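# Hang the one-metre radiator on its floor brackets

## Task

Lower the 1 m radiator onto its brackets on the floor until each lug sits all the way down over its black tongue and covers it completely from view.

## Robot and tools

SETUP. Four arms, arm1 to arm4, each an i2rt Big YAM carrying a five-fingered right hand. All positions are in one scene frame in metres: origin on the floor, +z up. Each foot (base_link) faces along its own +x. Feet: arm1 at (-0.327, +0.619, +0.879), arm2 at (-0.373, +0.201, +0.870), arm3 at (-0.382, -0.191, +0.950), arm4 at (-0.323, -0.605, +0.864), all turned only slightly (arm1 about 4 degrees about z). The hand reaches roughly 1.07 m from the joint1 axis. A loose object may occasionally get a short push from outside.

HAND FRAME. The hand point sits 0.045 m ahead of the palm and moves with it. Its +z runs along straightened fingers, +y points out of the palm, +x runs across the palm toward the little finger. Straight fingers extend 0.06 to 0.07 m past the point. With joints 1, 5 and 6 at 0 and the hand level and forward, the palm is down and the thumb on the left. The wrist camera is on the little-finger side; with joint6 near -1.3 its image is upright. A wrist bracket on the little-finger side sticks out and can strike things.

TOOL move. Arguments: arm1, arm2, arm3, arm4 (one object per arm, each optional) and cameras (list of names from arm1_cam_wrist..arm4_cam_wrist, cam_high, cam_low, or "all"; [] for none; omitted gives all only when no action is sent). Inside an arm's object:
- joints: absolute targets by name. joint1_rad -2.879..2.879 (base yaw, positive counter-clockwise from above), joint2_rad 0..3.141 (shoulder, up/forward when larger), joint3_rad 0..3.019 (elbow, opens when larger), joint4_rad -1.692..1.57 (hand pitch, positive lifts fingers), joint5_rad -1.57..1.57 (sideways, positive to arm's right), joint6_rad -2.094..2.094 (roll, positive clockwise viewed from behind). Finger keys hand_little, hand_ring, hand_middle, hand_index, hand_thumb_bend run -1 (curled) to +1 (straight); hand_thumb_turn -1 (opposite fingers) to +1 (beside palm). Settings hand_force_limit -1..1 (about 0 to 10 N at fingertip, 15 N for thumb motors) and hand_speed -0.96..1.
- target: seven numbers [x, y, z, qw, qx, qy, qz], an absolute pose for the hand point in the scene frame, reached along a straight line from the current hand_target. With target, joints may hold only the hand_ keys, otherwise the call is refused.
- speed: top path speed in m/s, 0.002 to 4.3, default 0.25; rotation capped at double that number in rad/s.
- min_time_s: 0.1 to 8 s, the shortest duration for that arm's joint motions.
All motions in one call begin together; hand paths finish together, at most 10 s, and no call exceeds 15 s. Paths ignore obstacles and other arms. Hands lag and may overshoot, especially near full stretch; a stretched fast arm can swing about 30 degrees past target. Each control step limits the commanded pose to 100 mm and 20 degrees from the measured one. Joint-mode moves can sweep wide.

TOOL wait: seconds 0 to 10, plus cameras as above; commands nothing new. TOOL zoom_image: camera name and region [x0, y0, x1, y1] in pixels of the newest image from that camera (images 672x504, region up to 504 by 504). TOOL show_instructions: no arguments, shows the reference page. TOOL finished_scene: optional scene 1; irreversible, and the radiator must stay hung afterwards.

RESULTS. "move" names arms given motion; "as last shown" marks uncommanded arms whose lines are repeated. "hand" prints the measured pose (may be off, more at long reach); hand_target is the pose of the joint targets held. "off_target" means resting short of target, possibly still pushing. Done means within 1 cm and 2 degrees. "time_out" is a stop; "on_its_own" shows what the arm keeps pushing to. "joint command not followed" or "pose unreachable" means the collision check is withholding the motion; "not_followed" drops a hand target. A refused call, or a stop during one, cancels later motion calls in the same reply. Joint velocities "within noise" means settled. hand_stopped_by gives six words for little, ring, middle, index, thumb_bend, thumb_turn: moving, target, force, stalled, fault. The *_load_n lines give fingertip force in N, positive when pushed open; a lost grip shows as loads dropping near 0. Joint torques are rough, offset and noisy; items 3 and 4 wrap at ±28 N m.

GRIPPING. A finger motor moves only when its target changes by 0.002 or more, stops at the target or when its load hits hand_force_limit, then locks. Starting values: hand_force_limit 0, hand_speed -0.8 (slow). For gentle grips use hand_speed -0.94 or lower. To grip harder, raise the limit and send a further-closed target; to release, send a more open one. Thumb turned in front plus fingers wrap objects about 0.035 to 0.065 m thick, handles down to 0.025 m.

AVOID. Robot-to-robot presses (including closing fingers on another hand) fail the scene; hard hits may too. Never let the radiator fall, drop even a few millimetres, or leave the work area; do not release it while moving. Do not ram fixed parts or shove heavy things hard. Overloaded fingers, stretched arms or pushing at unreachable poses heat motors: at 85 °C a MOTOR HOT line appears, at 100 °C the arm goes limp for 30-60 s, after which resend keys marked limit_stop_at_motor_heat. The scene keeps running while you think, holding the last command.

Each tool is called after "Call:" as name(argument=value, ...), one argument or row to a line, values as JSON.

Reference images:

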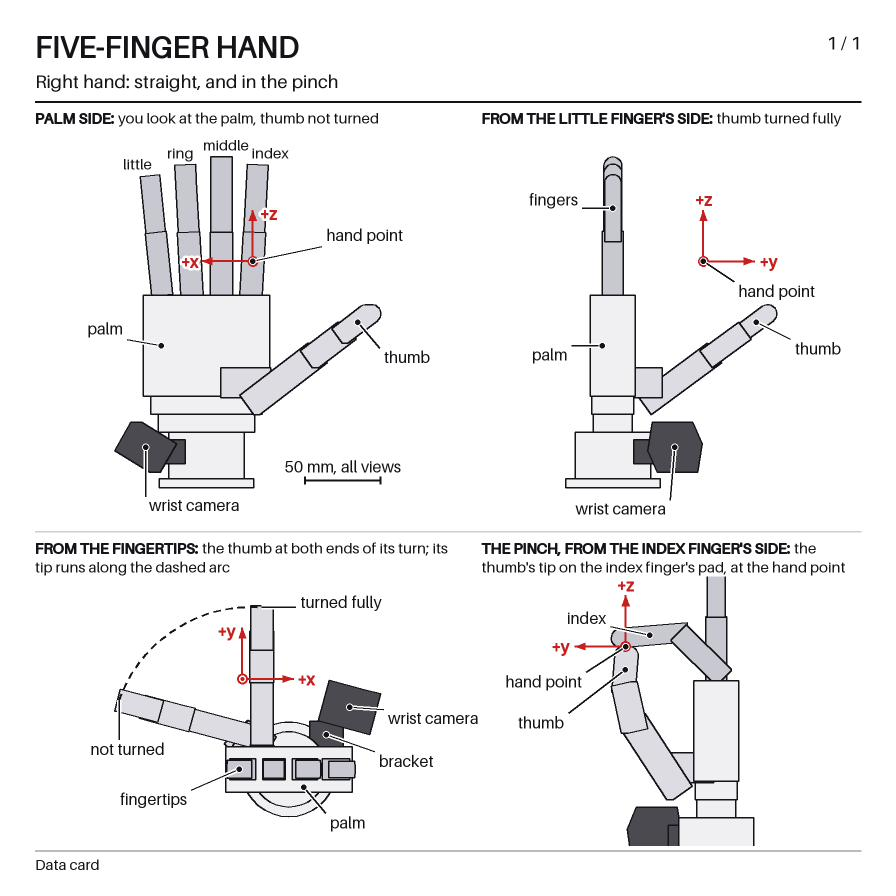

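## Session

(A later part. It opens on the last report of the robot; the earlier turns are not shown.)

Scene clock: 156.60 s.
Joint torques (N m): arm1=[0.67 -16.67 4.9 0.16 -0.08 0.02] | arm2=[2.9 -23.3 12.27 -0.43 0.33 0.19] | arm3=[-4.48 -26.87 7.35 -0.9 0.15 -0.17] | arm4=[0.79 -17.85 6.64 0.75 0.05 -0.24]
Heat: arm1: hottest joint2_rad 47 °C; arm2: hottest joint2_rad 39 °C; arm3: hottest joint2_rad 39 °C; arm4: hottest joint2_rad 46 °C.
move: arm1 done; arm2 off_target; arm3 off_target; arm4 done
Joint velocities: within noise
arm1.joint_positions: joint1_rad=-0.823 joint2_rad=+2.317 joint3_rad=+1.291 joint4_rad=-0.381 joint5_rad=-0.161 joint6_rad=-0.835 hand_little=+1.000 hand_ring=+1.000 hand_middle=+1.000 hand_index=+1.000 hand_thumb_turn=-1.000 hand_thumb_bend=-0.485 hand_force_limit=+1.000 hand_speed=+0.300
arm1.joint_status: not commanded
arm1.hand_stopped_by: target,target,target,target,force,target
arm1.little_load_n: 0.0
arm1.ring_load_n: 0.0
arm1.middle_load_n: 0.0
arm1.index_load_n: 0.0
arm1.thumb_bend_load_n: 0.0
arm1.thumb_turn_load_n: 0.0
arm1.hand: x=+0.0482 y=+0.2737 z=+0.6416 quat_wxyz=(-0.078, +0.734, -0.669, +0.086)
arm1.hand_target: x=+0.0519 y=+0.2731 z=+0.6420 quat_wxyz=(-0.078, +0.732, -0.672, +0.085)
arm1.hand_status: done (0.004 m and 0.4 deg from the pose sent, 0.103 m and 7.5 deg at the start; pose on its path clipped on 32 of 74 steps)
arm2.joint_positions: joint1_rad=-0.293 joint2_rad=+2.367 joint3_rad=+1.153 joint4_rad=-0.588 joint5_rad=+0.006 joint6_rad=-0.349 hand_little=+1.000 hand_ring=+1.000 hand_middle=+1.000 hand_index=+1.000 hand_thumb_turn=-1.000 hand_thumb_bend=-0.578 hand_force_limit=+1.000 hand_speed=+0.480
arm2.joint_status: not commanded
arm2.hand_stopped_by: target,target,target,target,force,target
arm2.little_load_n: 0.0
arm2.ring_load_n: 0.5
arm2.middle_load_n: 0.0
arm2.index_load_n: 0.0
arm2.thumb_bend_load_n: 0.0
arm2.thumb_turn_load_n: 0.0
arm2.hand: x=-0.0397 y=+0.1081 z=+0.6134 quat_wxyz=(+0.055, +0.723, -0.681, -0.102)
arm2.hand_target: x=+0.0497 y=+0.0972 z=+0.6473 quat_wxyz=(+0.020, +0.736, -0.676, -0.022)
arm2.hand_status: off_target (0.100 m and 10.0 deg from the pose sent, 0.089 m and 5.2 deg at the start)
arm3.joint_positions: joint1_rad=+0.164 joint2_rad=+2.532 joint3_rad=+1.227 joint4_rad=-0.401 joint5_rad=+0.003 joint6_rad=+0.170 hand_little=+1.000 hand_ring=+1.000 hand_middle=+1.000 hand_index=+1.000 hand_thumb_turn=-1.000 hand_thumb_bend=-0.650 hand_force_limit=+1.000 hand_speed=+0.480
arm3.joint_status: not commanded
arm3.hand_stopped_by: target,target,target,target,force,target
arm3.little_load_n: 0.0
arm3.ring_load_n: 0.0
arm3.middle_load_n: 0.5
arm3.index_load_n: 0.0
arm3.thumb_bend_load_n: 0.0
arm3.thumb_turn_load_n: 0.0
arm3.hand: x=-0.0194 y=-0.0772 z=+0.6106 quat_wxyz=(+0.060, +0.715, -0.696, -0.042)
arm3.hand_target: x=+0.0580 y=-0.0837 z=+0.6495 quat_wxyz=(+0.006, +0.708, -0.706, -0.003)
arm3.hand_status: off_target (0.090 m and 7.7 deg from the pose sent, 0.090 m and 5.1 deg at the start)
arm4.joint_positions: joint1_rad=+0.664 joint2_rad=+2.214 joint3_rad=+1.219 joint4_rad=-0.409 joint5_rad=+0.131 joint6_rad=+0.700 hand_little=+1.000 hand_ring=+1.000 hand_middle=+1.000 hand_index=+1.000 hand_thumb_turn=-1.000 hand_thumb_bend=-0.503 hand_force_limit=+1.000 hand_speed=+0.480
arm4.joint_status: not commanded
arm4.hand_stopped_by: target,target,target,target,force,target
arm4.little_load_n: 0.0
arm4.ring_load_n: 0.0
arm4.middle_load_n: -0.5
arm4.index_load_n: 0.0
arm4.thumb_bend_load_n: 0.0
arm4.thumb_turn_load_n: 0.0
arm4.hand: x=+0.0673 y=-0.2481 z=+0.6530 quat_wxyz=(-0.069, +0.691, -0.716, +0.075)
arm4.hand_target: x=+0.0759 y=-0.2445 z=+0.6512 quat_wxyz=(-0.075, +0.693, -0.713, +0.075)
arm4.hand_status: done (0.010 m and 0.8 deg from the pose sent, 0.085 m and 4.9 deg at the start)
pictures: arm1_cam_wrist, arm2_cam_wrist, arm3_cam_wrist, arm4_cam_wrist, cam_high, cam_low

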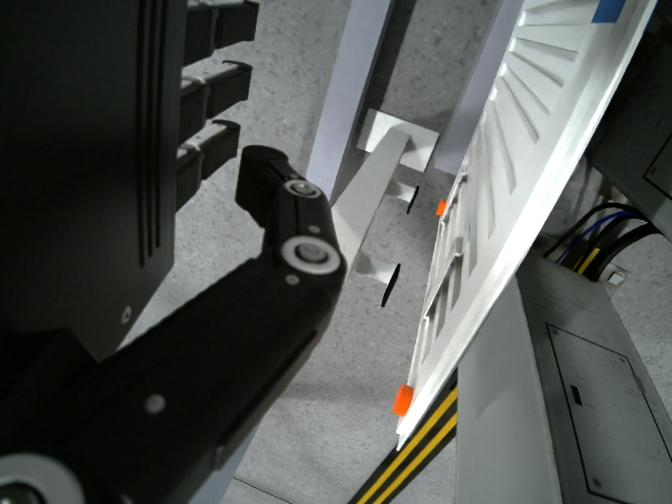

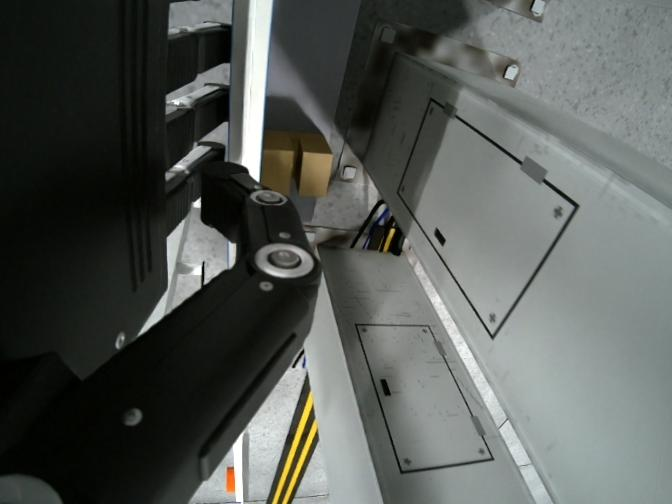

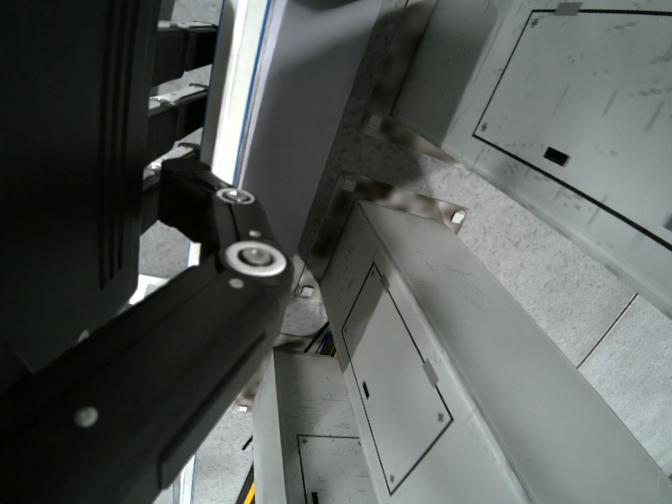

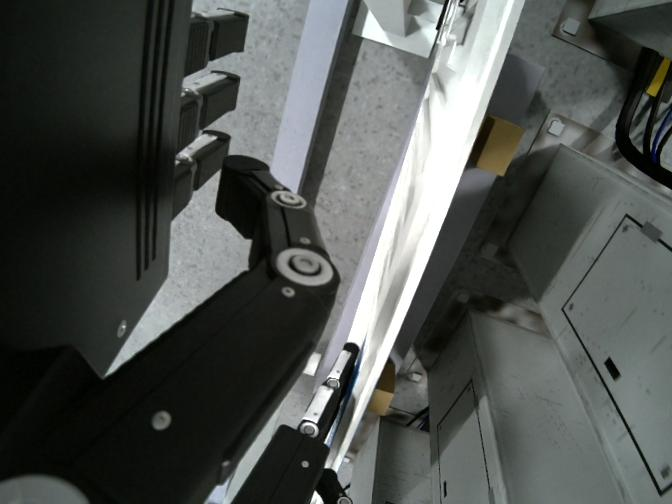

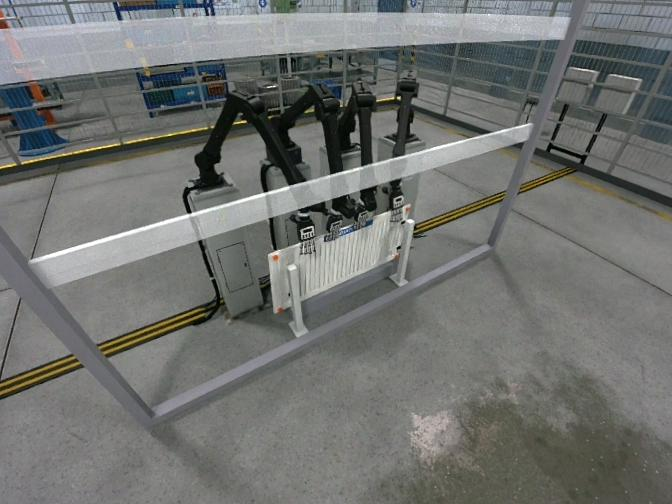

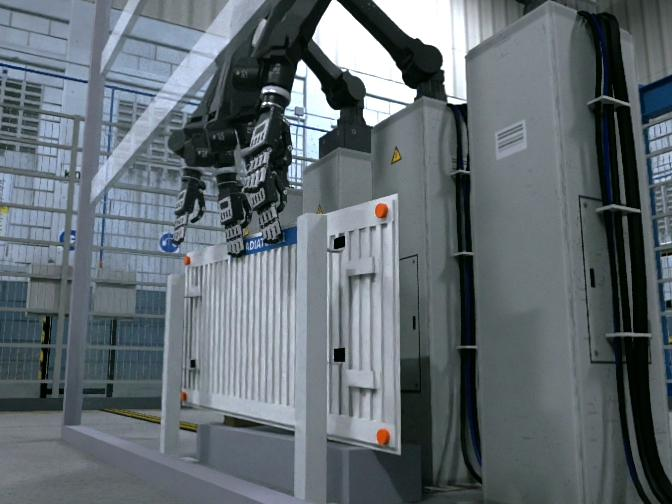

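Call:
zoom_image(
  camera="cam_low",
  region=[150, 170, 450, 504],
)

Call:
zoom_image(
  camera="cam_high",
  region=[250, 180, 430, 340],
)

Call:
zoom_image(
  camera="arm1_cam_wrist",
  region=[250, 0, 672, 504],
)

Call:
zoom_image(
  camera="arm4_cam_wrist",
  region=[250, 0, 650, 504],
)

Call:
zoom_image(
  camera="arm2_cam_wrist",
  region=[100, 0, 400, 300],
)

Call:
zoom_image(
  camera="arm3_cam_wrist",
  region=[100, 0, 400, 300],
)

Scaled by 1.509 from the camera's image (finer frame: 960x720).

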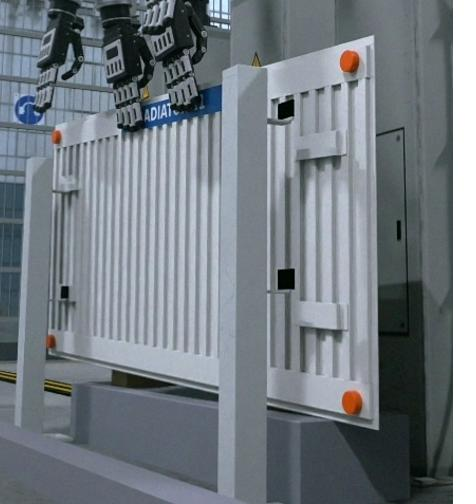

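Scaled by 2.800 from the camera's image (finer frame: 960x720).

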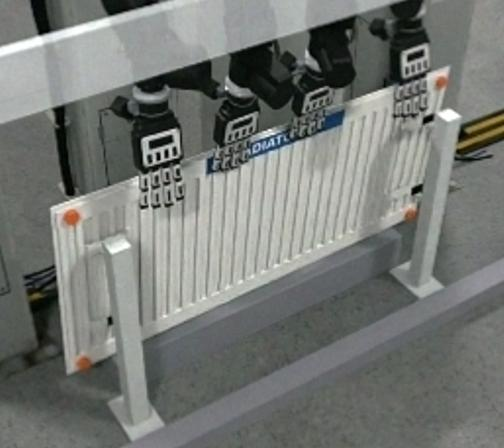

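Scaled by 1.000.

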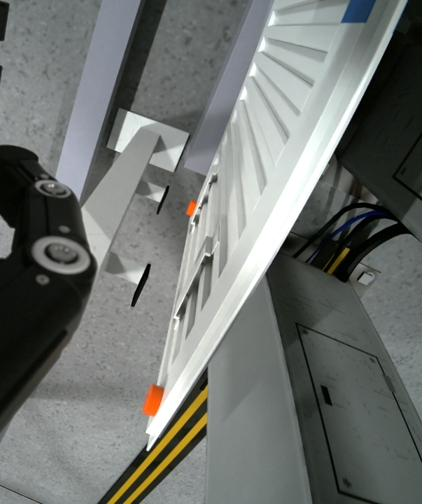

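Scaled by 1.000.

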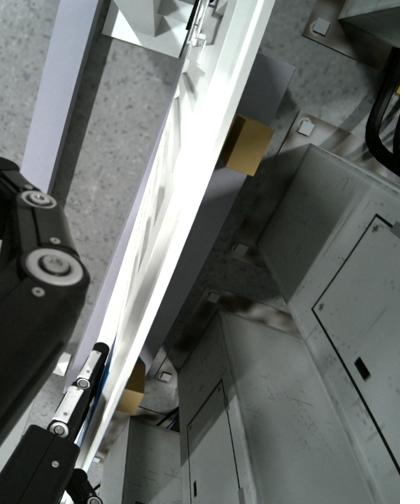

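Scaled by 1.680 from the camera's image (finer frame: 960x720).

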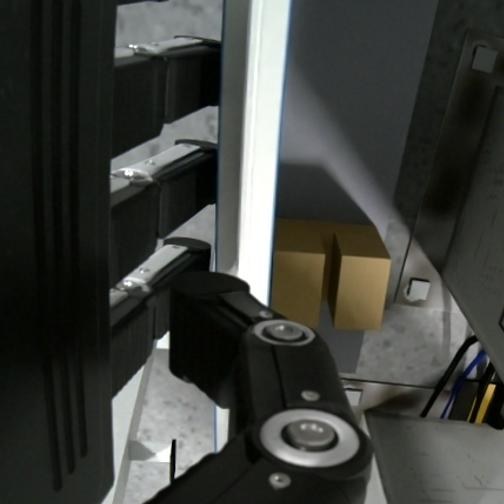

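Scaled by 1.680 from the camera's image (finer frame: 960x720).

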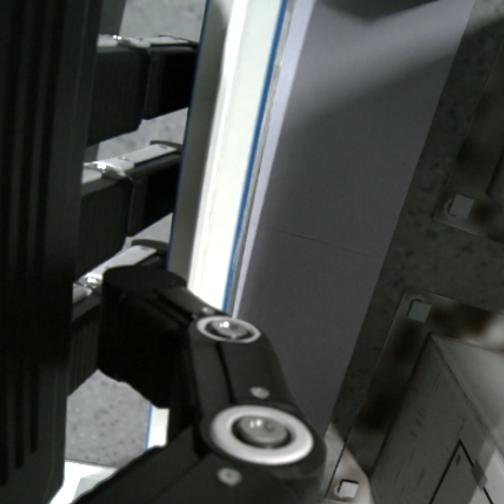

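Call:
move(
  arm1={"target": [0.045, 0.300, 0.715, -0.010, 0.728, -0.685, 0.015], "speed": 0.15, "joints": {"hand_thumb_bend": 1.0, "hand_speed": -0.3, "hand_force_limit": 0.4}},
  arm4={"target": [0.070, -0.200, 0.715, -0.010, 0.715, -0.698, 0.010], "speed": 0.15, "joints": {"hand_thumb_bend": 1.0, "hand_speed": -0.3, "hand_force_limit": 0.4}},
  cameras=["arm1_cam_wrist", "arm4_cam_wrist", "cam_low", "cam_high"],
)

Scene clock: 164.13 s.
Joint torques (N m): arm1=[4.72 -19.55 6.95 0.05 0.1 0] | arm2=[2.9 -23.06 12.23 -0.39 0.33 0.2] | arm3=[-4.48 -26.81 7.35 -0.88 0.15 -0.16] | arm4=[-0.38 -19.9 12.93 0.35 -0.06 -0.23]
Heat: arm1: hottest joint2_rad 47 °C; arm2: hottest joint2_rad 38 °C; arm3: hottest joint2_rad 40 °C; arm4: hottest joint2_rad 46 °C.
move: arm1 off_target; arm4 off_target
Joint velocities: within noise
arm1.joint_positions: joint1_rad=-0.798 joint2_rad=+2.244 joint3_rad=+1.291 joint4_rad=-0.670 joint5_rad=-0.026 joint6_rad=-0.749 hand_little=+1.000 hand_ring=+1.000 hand_middle=+1.000 hand_index=+1.000 hand_thumb_turn=-1.000 hand_thumb_bend=+1.000 hand_force_limit=+0.400 hand_speed=-0.300
arm1.joint_status: all done
arm1.hand_stopped_by: target,target,target,target,target,target
arm1.little_load_n: 0.0
arm1.ring_load_n: 0.0
arm1.middle_load_n: 0.0
arm1.index_load_n: 0.0
arm1.thumb_bend_load_n: 0.0
arm1.thumb_turn_load_n: 0.0
arm1.hand: x=+0.0015 y=+0.3049 z=+0.6895 quat_wxyz=(-0.010, +0.713, -0.701, -0.024)
arm1.hand_target: x=+0.0439 y=+0.3017 z=+0.7154 quat_wxyz=(-0.011, +0.728, -0.685, +0.015)
arm1.hand_status: off_target (0.051 m and 5.1 deg from the pose sent, 0.078 m and 11.4 deg at the start)
arm2, arm3: as last shown
arm3.ring_load_n: -0.5
arm4.joint_positions: joint1_rad=+0.711 joint2_rad=+2.214 joint3_rad=+1.356 joint4_rad=-0.788 joint5_rad=+0.018 joint6_rad=+0.687 hand_little=+1.000 hand_ring=+1.000 hand_middle=+1.000 hand_index=+1.000 hand_thumb_turn=-1.000 hand_thumb_bend=+1.000 hand_force_limit=+0.400 hand_speed=-0.300
arm4.joint_status: all done
arm4.hand_stopped_by: target,target,target,target,target,target
arm4.little_load_n: 0.0
arm4.ring_load_n: 0.0
arm4.middle_load_n: 0.0
arm4.index_load_n: 0.0
arm4.thumb_bend_load_n: 0.0
arm4.thumb_turn_load_n: 0.0
arm4.hand: x=+0.0167 y=-0.2296 z=+0.6934 quat_wxyz=(+0.046, +0.719, -0.694, +0.007)
arm4.hand_target: x=+0.0678 y=-0.2029 z=+0.7188 quat_wxyz=(-0.011, +0.715, -0.699, +0.011)
arm4.hand_status: off_target (0.065 m and 6.5 deg from the pose sent, 0.079 m and 10.6 deg at the start)
pictures: arm1_cam_wrist, arm4_cam_wrist, cam_high, cam_low

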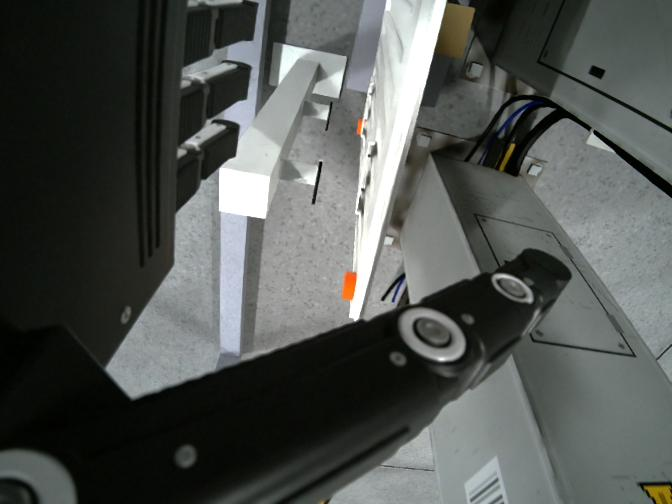

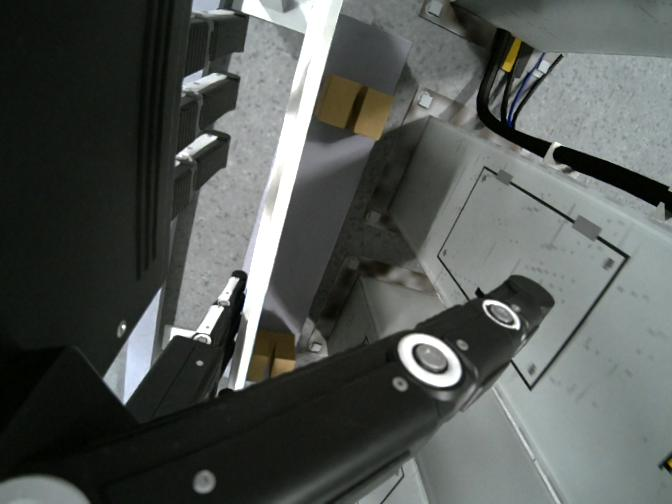

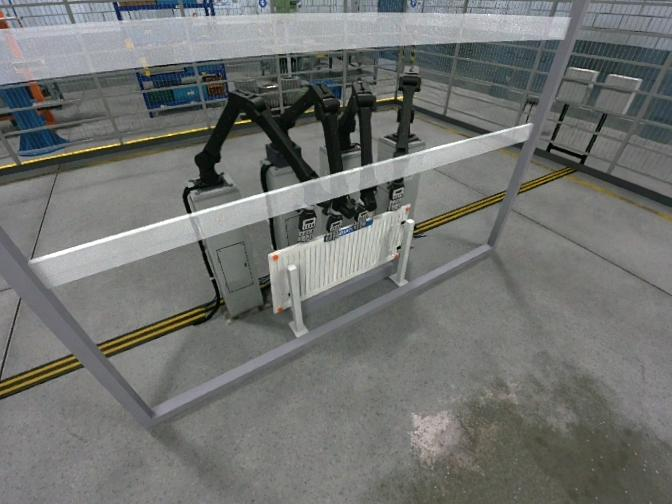

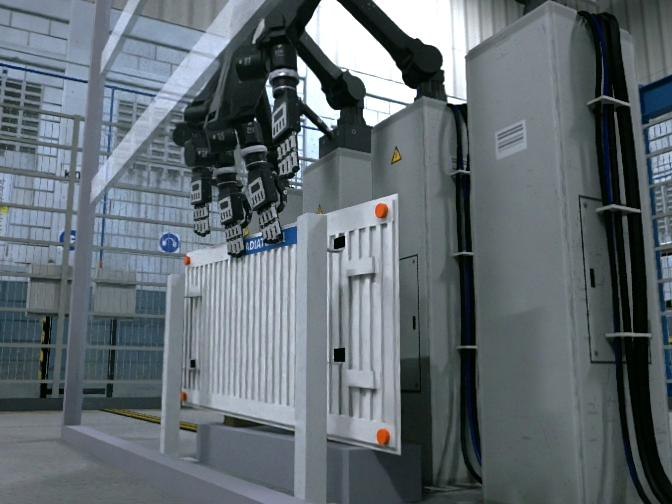

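Call:
wait(
  seconds=0.5,
)

Scene clock: 165.43 s.
Joint torques (N m): arm1=[4.6 -19.49 6.9 0.02 0.08 0.02] | arm2=[2.67 -23.53 12.25 -0.47 0.32 0.21] | arm3=[-4.48 -26.87 7.34 -0.9 0.15 -0.16] | arm4=[-0.73 -20.31 12.79 0.53 -0.12 -0.28]
Heat: arm1: hottest joint2_rad 47 °C; arm2: hottest joint2_rad 38 °C; arm3: hottest joint2_rad 40 °C; arm4: hottest joint2_rad 46 °C.
Joint velocities: within noise
arm1.joint_positions: joint1_rad=-0.798 joint2_rad=+2.244 joint3_rad=+1.291 joint4_rad=-0.670 joint5_rad=-0.026 joint6_rad=-0.749 hand_little=+1.000 hand_ring=+1.000 hand_middle=+1.000 hand_index=+1.000 hand_thumb_turn=-1.000 hand_thumb_bend=+1.000 hand_force_limit=+0.400 hand_speed=-0.300
arm1.joint_status: all done
arm1.hand_stopped_by: target,target,target,target,target,target
arm1.little_load_n: 0.0
arm1.ring_load_n: 0.0
arm1.middle_load_n: 0.0
arm1.index_load_n: 0.0
arm1.thumb_bend_load_n: 0.0
arm1.thumb_turn_load_n: 0.0
arm1.hand: x=+0.0015 y=+0.3049 z=+0.6895 quat_wxyz=(-0.010, +0.713, -0.701, -0.024)
arm1.hand_target: x=+0.0439 y=+0.3017 z=+0.7154 quat_wxyz=(-0.011, +0.728, -0.685, +0.015)
arm1.hand_status: off_target (0.051 m and 5.1 deg from the pose sent, 0.078 m and 11.4 deg at the start)
arm2.joint_positions: joint1_rad=-0.293 joint2_rad=+2.367 joint3_rad=+1.153 joint4_rad=-0.588 joint5_rad=+0.006 joint6_rad=-0.349 hand_little=+1.000 hand_ring=+1.000 hand_middle=+1.000 hand_index=+1.000 hand_thumb_turn=-1.000 hand_thumb_bend=-0.578 hand_force_limit=+1.000 hand_speed=+0.480
arm2.joint_status: not commanded
arm2.hand_stopped_by: target,target,target,target,force,target
arm2.little_load_n: 0.0
arm2.ring_load_n: 0.0
arm2.middle_load_n: 0.0
arm2.index_load_n: 0.0
arm2.thumb_bend_load_n: -0.5
arm2.thumb_turn_load_n: 0.0
arm2.hand: x=-0.0397 y=+0.1081 z=+0.6134 quat_wxyz=(+0.055, +0.723, -0.681, -0.102)
arm2.hand_target: x=+0.0497 y=+0.0972 z=+0.6473 quat_wxyz=(+0.020, +0.736, -0.676, -0.022)
arm2.hand_status: not commanded
arm3.joint_positions: joint1_rad=+0.164 joint2_rad=+2.532 joint3_rad=+1.227 joint4_rad=-0.401 joint5_rad=+0.003 joint6_rad=+0.170 hand_little=+1.000 hand_ring=+1.000 hand_middle=+1.000 hand_index=+1.000 hand_thumb_turn=-1.000 hand_thumb_bend=-0.650 hand_force_limit=+1.000 hand_speed=+0.480
arm3.joint_status: not commanded
arm3.hand_stopped_by: target,target,target,target,force,target
arm3.little_load_n: 0.0
arm3.ring_load_n: 0.0
arm3.middle_load_n: 0.5
arm3.index_load_n: 0.0
arm3.thumb_bend_load_n: 0.0
arm3.thumb_turn_load_n: 0.0
arm3.hand: x=-0.0194 y=-0.0772 z=+0.6106 quat_wxyz=(+0.060, +0.715, -0.696, -0.042)
arm3.hand_target: x=+0.0580 y=-0.0837 z=+0.6495 quat_wxyz=(+0.006, +0.708, -0.706, -0.003)
arm3.hand_status: not commanded
arm4.joint_positions: joint1_rad=+0.711 joint2_rad=+2.214 joint3_rad=+1.356 joint4_rad=-0.788 joint5_rad=+0.018 joint6_rad=+0.687 hand_little=+1.000 hand_ring=+1.000 hand_middle=+1.000 hand_index=+1.000 hand_thumb_turn=-1.000 hand_thumb_bend=+1.000 hand_force_limit=+0.400 hand_speed=-0.300
arm4.joint_status: all done
arm4.hand_stopped_by: target,target,target,target,target,target
arm4.little_load_n: 0.0
arm4.ring_load_n: 0.0
arm4.middle_load_n: 0.0
arm4.index_load_n: 0.0
arm4.thumb_bend_load_n: -0.5
arm4.thumb_turn_load_n: 0.0
arm4.hand: x=+0.0167 y=-0.2296 z=+0.6934 quat_wxyz=(+0.046, +0.719, -0.694, +0.007)
arm4.hand_target: x=+0.0678 y=-0.2029 z=+0.7188 quat_wxyz=(-0.011, +0.715, -0.699, +0.011)
arm4.hand_status: off_target (0.065 m and 6.5 deg from the pose sent, 0.079 m and 10.6 deg at the start)
wait: 0.50 s; at rest from the start
pictures: none

Call:
move(
  cameras=["all"],
)

Scene clock: 167.00 s.
Joint torques (N m): arm1=[4.66 -19.43 6.93 -0.06 0.08 0.01] | arm2=[2.49 -23.41 12.23 -0.39 0.32 0.18] | arm3=[-4.48 -26.87 7.36 -0.88 0.16 -0.16] | arm4=[-1.08 -20.01 12.85 0.36 -0.11 -0.23]
Heat: arm1: hottest joint2_rad 46 °C; arm2: hottest joint2_rad 38 °C; arm3: hottest joint2_rad 40 °C; arm4: hottest joint2_rad 46 °C.
Joint velocities: within noise
arm1.joint_positions: joint1_rad=-0.798 joint2_rad=+2.244 joint3_rad=+1.291 joint4_rad=-0.670 joint5_rad=-0.026 joint6_rad=-0.749 hand_little=+1.000 hand_ring=+1.000 hand_middle=+1.000 hand_index=+1.000 hand_thumb_turn=-1.000 hand_thumb_bend=+1.000 hand_force_limit=+0.400 hand_speed=-0.300
arm1.joint_status: all done
arm1.hand_stopped_by: target,target,target,target,target,target
arm1.little_load_n: 0.0
arm1.ring_load_n: 0.0
arm1.middle_load_n: 0.5
arm1.index_load_n: 0.0
arm1.thumb_bend_load_n: 0.0
arm1.thumb_turn_load_n: 0.0
arm1.hand: x=+0.0015 y=+0.3049 z=+0.6895 quat_wxyz=(-0.010, +0.713, -0.701, -0.024) (m; scene frame)
arm1.hand_target: x=+0.0439 y=+0.3017 z=+0.7154 quat_wxyz=(-0.011, +0.728, -0.685, +0.015) (m; scene frame)
arm1.hand_status: off_target (0.051 m and 5.1 deg from the pose sent, 0.078 m and 11.4 deg at the start)
arm2.joint_positions: joint1_rad=-0.293 joint2_rad=+2.367 joint3_rad=+1.153 joint4_rad=-0.588 joint5_rad=+0.006 joint6_rad=-0.349 hand_little=+1.000 hand_ring=+1.000 hand_middle=+1.000 hand_index=+1.000 hand_thumb_turn=-1.000 hand_thumb_bend=-0.578 hand_force_limit=+1.000 hand_speed=+0.480
arm2.joint_status: not commanded
arm2.hand_stopped_by: target,target,target,target,force,target
arm2.little_load_n: 0.0
arm2.ring_load_n: 0.5
arm2.middle_load_n: 0.0
arm2.index_load_n: 0.0
arm2.thumb_bend_load_n: 0.0
arm2.thumb_turn_load_n: 0.0
arm2.hand: x=-0.0397 y=+0.1081 z=+0.6134 quat_wxyz=(+0.055, +0.723, -0.681, -0.102) (m; scene frame)
arm2.hand_target: x=+0.0497 y=+0.0972 z=+0.6473 quat_wxyz=(+0.020, +0.736, -0.676, -0.022) (m; scene frame)
arm2.hand_status: not commanded
arm3.joint_positions: joint1_rad=+0.164 joint2_rad=+2.532 joint3_rad=+1.227 joint4_rad=-0.401 joint5_rad=+0.003 joint6_rad=+0.170 hand_little=+1.000 hand_ring=+1.000 hand_middle=+1.000 hand_index=+1.000 hand_thumb_turn=-1.000 hand_thumb_bend=-0.650 hand_force_limit=+1.000 hand_speed=+0.480
arm3.joint_status: not commanded
arm3.hand_stopped_by: target,target,target,target,force,target
arm3.little_load_n: 0.0
arm3.ring_load_n: 0.0
arm3.middle_load_n: 0.5
arm3.index_load_n: 0.0
arm3.thumb_bend_load_n: 0.0
arm3.thumb_turn_load_n: 0.0
arm3.hand: x=-0.0194 y=-0.0772 z=+0.6106 quat_wxyz=(+0.060, +0.715, -0.696, -0.042) (m; scene frame)
arm3.hand_target: x=+0.0580 y=-0.0837 z=+0.6495 quat_wxyz=(+0.006, +0.708, -0.706, -0.003) (m; scene frame)
arm3.hand_status: not commanded
arm4.joint_positions: joint1_rad=+0.711 joint2_rad=+2.214 joint3_rad=+1.356 joint4_rad=-0.788 joint5_rad=+0.018 joint6_rad=+0.687 hand_little=+1.000 hand_ring=+1.000 hand_middle=+1.000 hand_index=+1.000 hand_thumb_turn=-1.000 hand_thumb_bend=+1.000 hand_force_limit=+0.400 hand_speed=-0.300
arm4.joint_status: all done
arm4.hand_stopped_by: target,target,target,target,target,target
arm4.little_load_n: 0.0
arm4.ring_load_n: 0.0
arm4.middle_load_n: 0.0
arm4.index_load_n: -0.5
arm4.thumb_bend_load_n: 0.0
arm4.thumb_turn_load_n: 0.0
arm4.hand: x=+0.0167 y=-0.2296 z=+0.6934 quat_wxyz=(+0.046, +0.719, -0.694, +0.007) (m; scene frame)
arm4.hand_target: x=+0.0678 y=-0.2029 z=+0.7188 quat_wxyz=(-0.011, +0.715, -0.699, +0.011) (m; scene frame)
arm4.hand_status: off_target (0.065 m and 6.5 deg from the pose sent, 0.079 m and 10.6 deg at the start)
pictures: arm1_cam_wrist, arm2_cam_wrist, arm3_cam_wrist, arm4_cam_wrist, cam_high, cam_low

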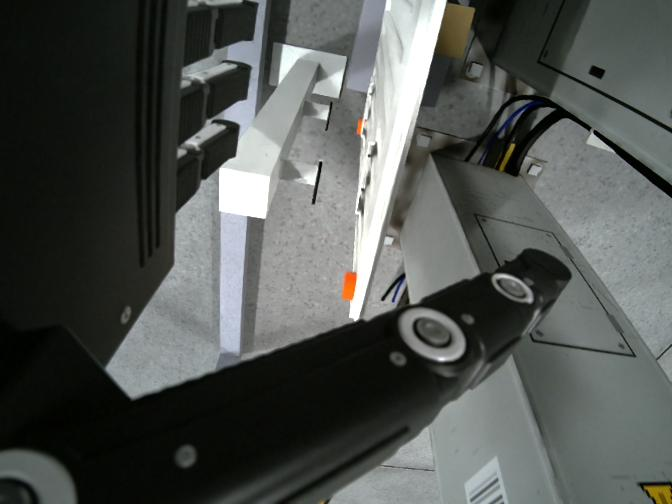

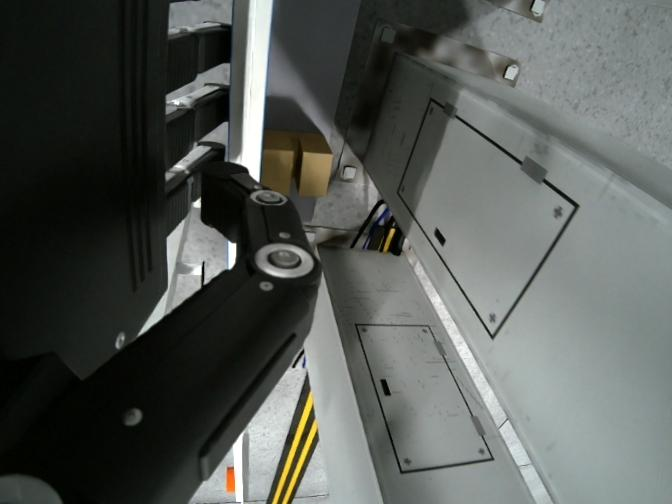

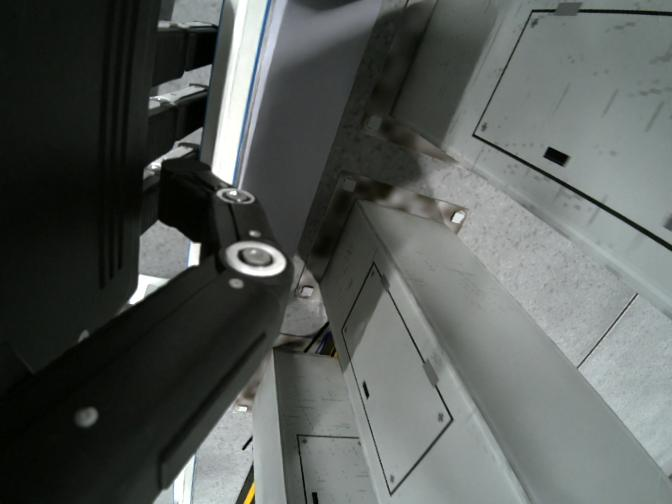

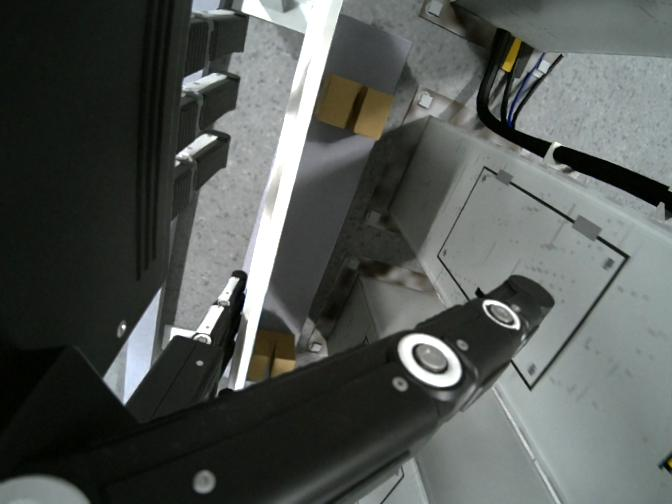

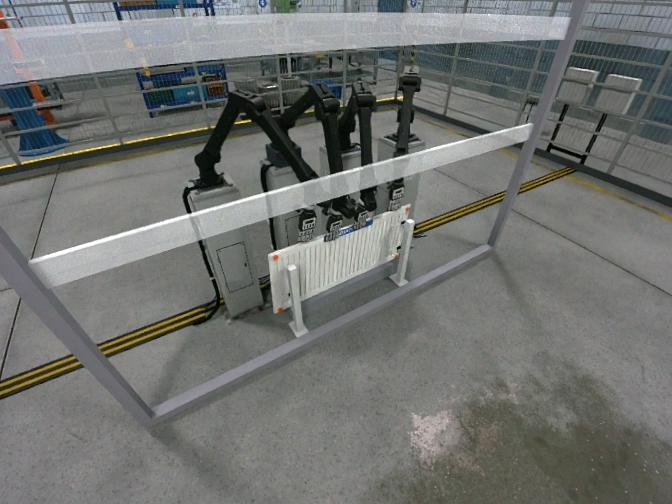

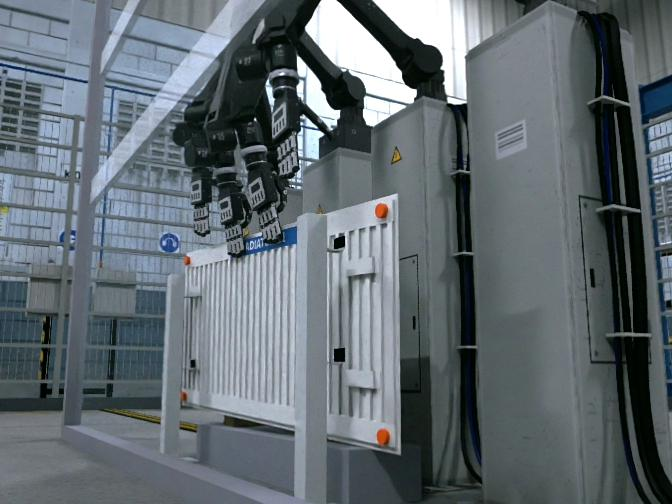

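Call:
zoom_image(
  camera="cam_low",
  region=[140, 160, 440, 480],
)

Call:
zoom_image(
  camera="cam_low",
  region=[160, 240, 260, 420],
)

Call:
zoom_image(
  camera="cam_high",
  region=[250, 170, 430, 350],
)

Scaled by 1.575 from the camera's image (finer frame: 960x720).

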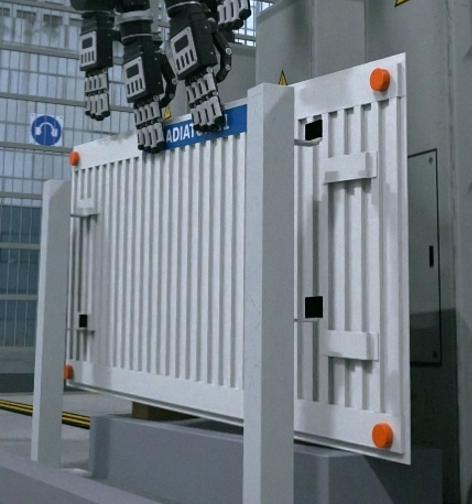

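Scaled by 2.800 from the camera's image (finer frame: 960x720).

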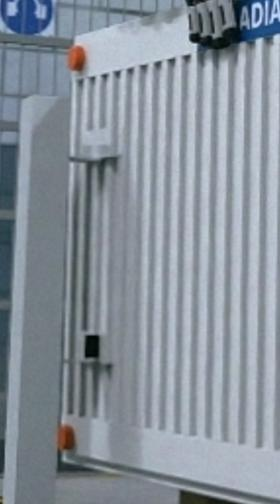

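Scaled by 2.800 from the camera's image (finer frame: 960x720).

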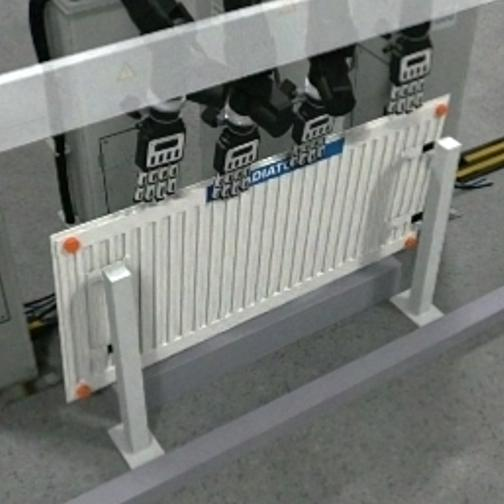

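Call:
zoom_image(
  camera="cam_low",
  region=[165, 265, 225, 325],
)

Call:
zoom_image(
  camera="cam_low",
  region=[165, 335, 225, 415],
)

Call:
zoom_image(
  camera="arm4_cam_wrist",
  region=[160, 200, 360, 420],
)

Call:
zoom_image(
  camera="arm1_cam_wrist",
  region=[220, 0, 460, 330],
)

Scaled by 8.400 from the camera's image (finer frame: 960x720).

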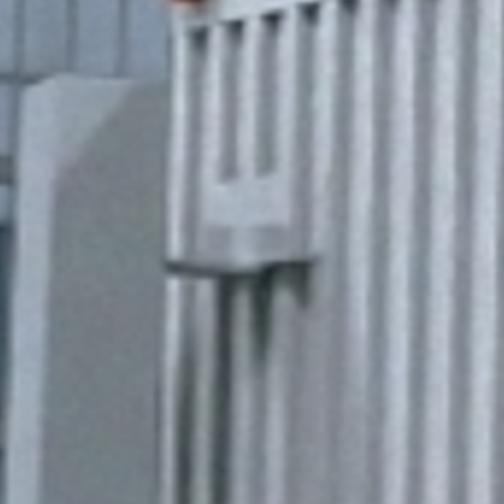

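Scaled by 6.300 from the camera's image (finer frame: 960x720).

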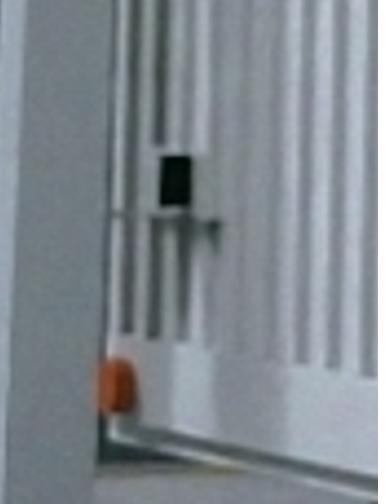

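Scaled by 2.291 from the camera's image (finer frame: 960x720).

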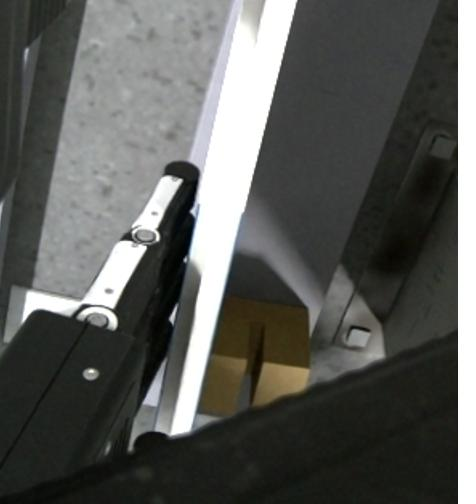

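Scaled by 1.527 from the camera's image (finer frame: 960x720).

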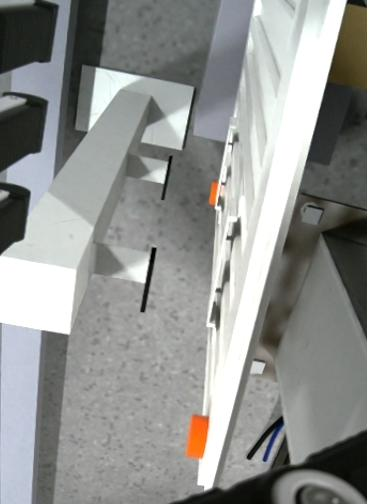

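Call:
move(
  arm1={"target": [0.005, 0.305, 0.735, 0, 0.73, -0.683, 0], "speed": 0.1},
  arm4={"target": [0.015, -0.235, 0.735, 0, 0.698, -0.716, 0], "speed": 0.1},
  arm2={"joints": {"hand_thumb_bend": 0.3}},
  arm3={"joints": {"hand_thumb_bend": 0.3}},
  cameras=["cam_low", "cam_high"],
)

Scene clock: 172.53 s.
Joint torques (N m): arm1=[1.44 -17.38 4.45 -0.21 0.11 -0.22] | arm2=[2.49 -23.36 12.36 -0.43 0.32 0.19] | arm3=[-4.54 -26.81 7.35 -0.9 0.15 -0.16] | arm4=[0.44 -18.26 5.56 0.4 -0.11 0.09]
Heat: arm1: hottest joint2_rad 46 °C; arm2: hottest joint2_rad 38 °C; arm3: hottest joint2_rad 41 °C; arm4: hottest joint2_rad 46 °C.
move: arm1 off_target; arm2 done; arm3 done; arm4 done
Joint velocities: within noise
arm1.joint_positions: joint1_rad=-0.791 joint2_rad=+2.148 joint3_rad=+1.242 joint4_rad=-0.685 joint5_rad=-0.005 joint6_rad=-0.768 hand_little=+1.000 hand_ring=+1.000 hand_middle=+1.000 hand_index=+1.000 hand_thumb_turn=-1.000 hand_thumb_bend=+1.000 hand_force_limit=+0.400 hand_speed=-0.300
arm1.joint_status: not commanded
arm1.hand_stopped_by: target,target,target,target,target,target
arm1.little_load_n: 0.0
arm1.ring_load_n: 0.0
arm1.middle_load_n: 0.0
arm1.index_load_n: 0.0
arm1.thumb_bend_load_n: 0.0
arm1.thumb_turn_load_n: 0.0
arm1.hand: x=-0.0015 y=+0.3048 z=+0.7248 quat_wxyz=(-0.001, +0.722, -0.691, -0.007)
arm1.hand_target: x=+0.0048 y=+0.3051 z=+0.7347 quat_wxyz=(+0.000, +0.730, -0.683, +0.000)
arm1.hand_status: off_target (0.012 m and 1.5 deg from the pose sent, 0.046 m and 4.1 deg at the start)
arm2.joint_positions: joint1_rad=-0.293 joint2_rad=+2.367 joint3_rad=+1.153 joint4_rad=-0.588 joint5_rad=+0.006 joint6_rad=-0.349 hand_little=+1.000 hand_ring=+1.000 hand_middle=+1.000 hand_index=+1.000 hand_thumb_turn=-1.000 hand_thumb_bend=+0.300 hand_force_limit=+1.000 hand_speed=+0.480
arm2.joint_status: all done
arm2.hand_stopped_by: target,target,target,target,target,target
arm2.little_load_n: 0.0
arm2.ring_load_n: 0.5
arm2.middle_load_n: 0.0
arm2.index_load_n: 0.0
arm2.thumb_bend_load_n: 0.0
arm2.thumb_turn_load_n: 0.0
arm2.hand: x=-0.0397 y=+0.1081 z=+0.6134 quat_wxyz=(+0.055, +0.723, -0.681, -0.102)
arm2.hand_target: x=+0.0497 y=+0.0972 z=+0.6473 quat_wxyz=(+0.020, +0.736, -0.676, -0.022)
arm2.hand_status: not commanded
arm3.joint_positions: joint1_rad=+0.164 joint2_rad=+2.532 joint3_rad=+1.227 joint4_rad=-0.401 joint5_rad=+0.003 joint6_rad=+0.170 hand_little=+1.000 hand_ring=+1.000 hand_middle=+1.000 hand_index=+1.000 hand_thumb_turn=-1.000 hand_thumb_bend=+0.300 hand_force_limit=+1.000 hand_speed=+0.480
arm3.joint_status: all done
arm3.hand_stopped_by: target,target,target,target,target,target
arm3.little_load_n: 0.0
arm3.ring_load_n: 0.0
arm3.middle_load_n: 0.5
arm3.index_load_n: 0.0
arm3.thumb_bend_load_n: 0.0
arm3.thumb_turn_load_n: 0.0
arm3.hand: x=-0.0194 y=-0.0772 z=+0.6106 quat_wxyz=(+0.060, +0.715, -0.696, -0.042)
arm3.hand_target: x=+0.0580 y=-0.0837 z=+0.6495 quat_wxyz=(+0.006, +0.708, -0.706, -0.003)
arm3.hand_status: not commanded
arm4.joint_positions: joint1_rad=+0.703 joint2_rad=+2.070 joint3_rad=+1.241 joint4_rad=-0.730 joint5_rad=-0.002 joint6_rad=+0.715 hand_little=+1.000 hand_ring=+1.000 hand_middle=+1.000 hand_index=+1.000 hand_thumb_turn=-1.000 hand_thumb_bend=+1.000 hand_force_limit=+0.400 hand_speed=-0.300
arm4.joint_status: not commanded
arm4.hand_stopped_by: target,target,target,target,target,target
arm4.little_load_n: 0.0
arm4.ring_load_n: 0.0
arm4.middle_load_n: 0.0
arm4.index_load_n: 0.0
arm4.thumb_bend_load_n: -0.5
arm4.thumb_turn_load_n: 0.0
arm4.hand: x=+0.0116 y=-0.2329 z=+0.7368 quat_wxyz=(+0.002, +0.707, -0.708, +0.001)
arm4.hand_target: x=+0.0148 y=-0.2350 z=+0.7350 quat_wxyz=(+0.000, +0.698, -0.716, +0.000)
arm4.hand_status: done (0.004 m and 1.4 deg from the pose sent, 0.042 m and 6.4 deg at the start)
pictures: cam_high, cam_low

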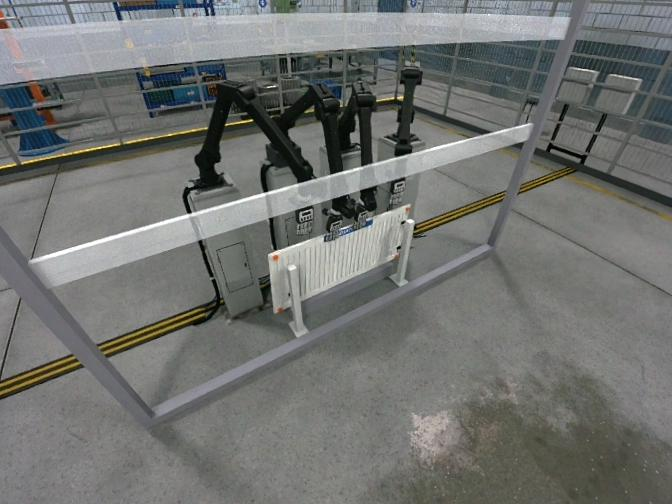

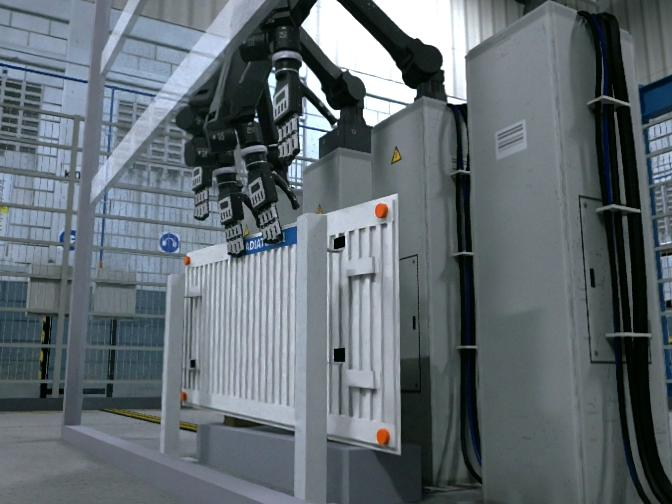

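Call:
move(
  arm2={"target": [-0.030, 0.108, 0.625, 0.045, 0.73, -0.683, -0.06], "speed": 0.05},
  arm3={"target": [-0.010, -0.077, 0.622, 0.045, 0.711, -0.70, -0.035], "speed": 0.05},
  cameras=["arm2_cam_wrist", "arm3_cam_wrist", "cam_low"],
)

Scene clock: 175.53 s.
Joint torques (N m): arm1=[1.44 -17.26 4.46 -0.17 0.11 -0.24] | arm2=[0.38 -17.73 2.7 0.35 0.18 0.19] | arm3=[-1.61 -21.3 1.62 0.32 -0.13 0.1] | arm4=[0.44 -17.85 5.56 0.47 -0.09 0.03]
Heat: arm1: hottest joint2_rad 46 °C; arm2: hottest joint2_rad 38 °C; arm3: hottest joint2_rad 41 °C; arm4: hottest joint2_rad 46 °C.
move: arm2 done; arm3 off_target
Joint velocities: within noise
arm1, arm4: as last shown
arm2.joint_positions: joint1_rad=-0.285 joint2_rad=+2.307 joint3_rad=+1.101 joint4_rad=-0.523 joint5_rad=+0.021 joint6_rad=-0.349 hand_little=+1.000 hand_ring=+1.000 hand_middle=+1.000 hand_index=+1.000 hand_thumb_turn=-1.000 hand_thumb_bend=+0.300 hand_force_limit=+1.000 hand_speed=+0.480
arm2.joint_status: not commanded
arm2.hand_stopped_by: target,target,target,target,target,target
arm2.little_load_n: 0.0
arm2.ring_load_n: 0.0
arm2.middle_load_n: 0.0
arm2.index_load_n: 0.0
arm2.thumb_bend_load_n: 0.0
arm2.thumb_turn_load_n: 0.0
arm2.hand: x=-0.0320 y=+0.1056 z=+0.6245 quat_wxyz=(+0.046, +0.728, -0.681, -0.065)
arm2.hand_target: x=-0.0299 y=+0.1079 z=+0.6250 quat_wxyz=(+0.045, +0.728, -0.681, -0.060)
arm2.hand_status: done (0.003 m and 0.6 deg from the pose sent, 0.015 m and 5.0 deg at the start)
arm3.joint_positions: joint1_rad=+0.164 joint2_rad=+2.525 joint3_rad=+1.213 joint4_rad=-0.395 joint5_rad=+0.001 joint6_rad=+0.170 hand_little=+1.000 hand_ring=+1.000 hand_middle=+1.000 hand_index=+1.000 hand_thumb_turn=-1.000 hand_thumb_bend=+0.300 hand_force_limit=+1.000 hand_speed=+0.480
arm3.joint_status: not commanded
arm3.hand_stopped_by: target,target,target,target,target,target
arm3.little_load_n: 0.0
arm3.ring_load_n: 0.0
arm3.middle_load_n: 0.0
arm3.index_load_n: 0.5
arm3.thumb_bend_load_n: 0.0
arm3.thumb_turn_load_n: 0.0
arm3.hand: x=-0.0234 y=-0.0777 z=+0.6126 quat_wxyz=(+0.060, +0.715, -0.696, -0.043)
arm3.hand_target: x=-0.0101 y=-0.0771 z=+0.6219 quat_wxyz=(+0.045, +0.711, -0.700, -0.035)
arm3.hand_status: off_target (0.016 m and 2.0 deg from the pose sent, 0.015 m and 2.0 deg at the start)

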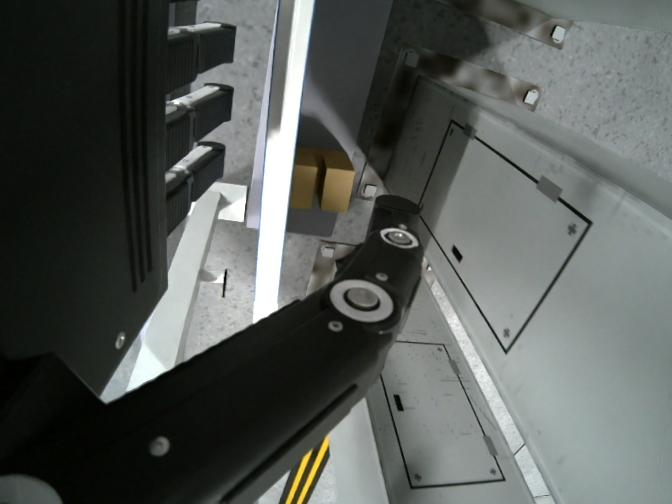

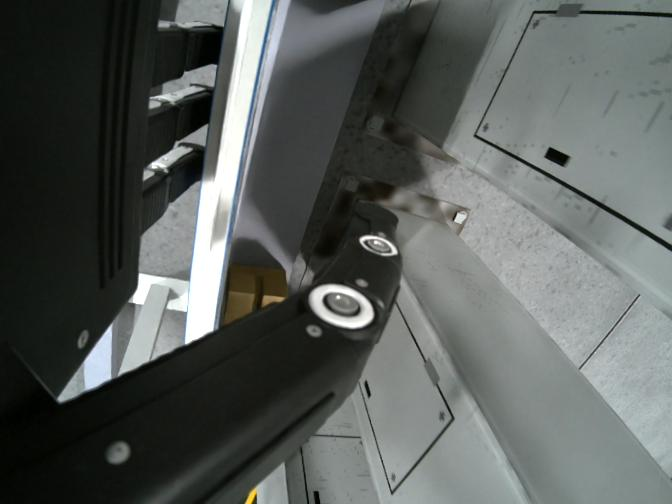

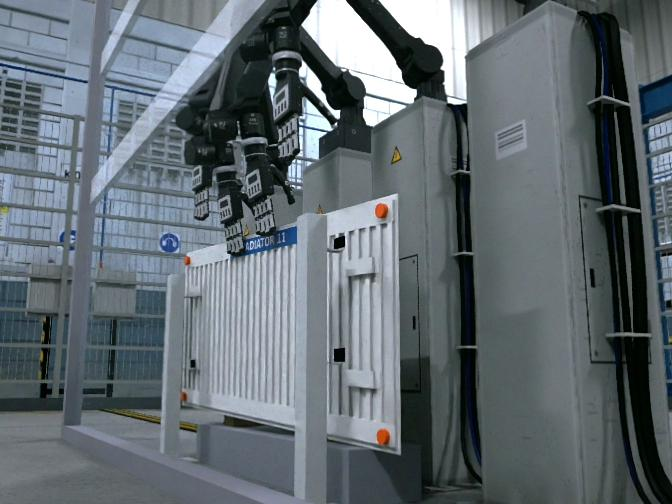

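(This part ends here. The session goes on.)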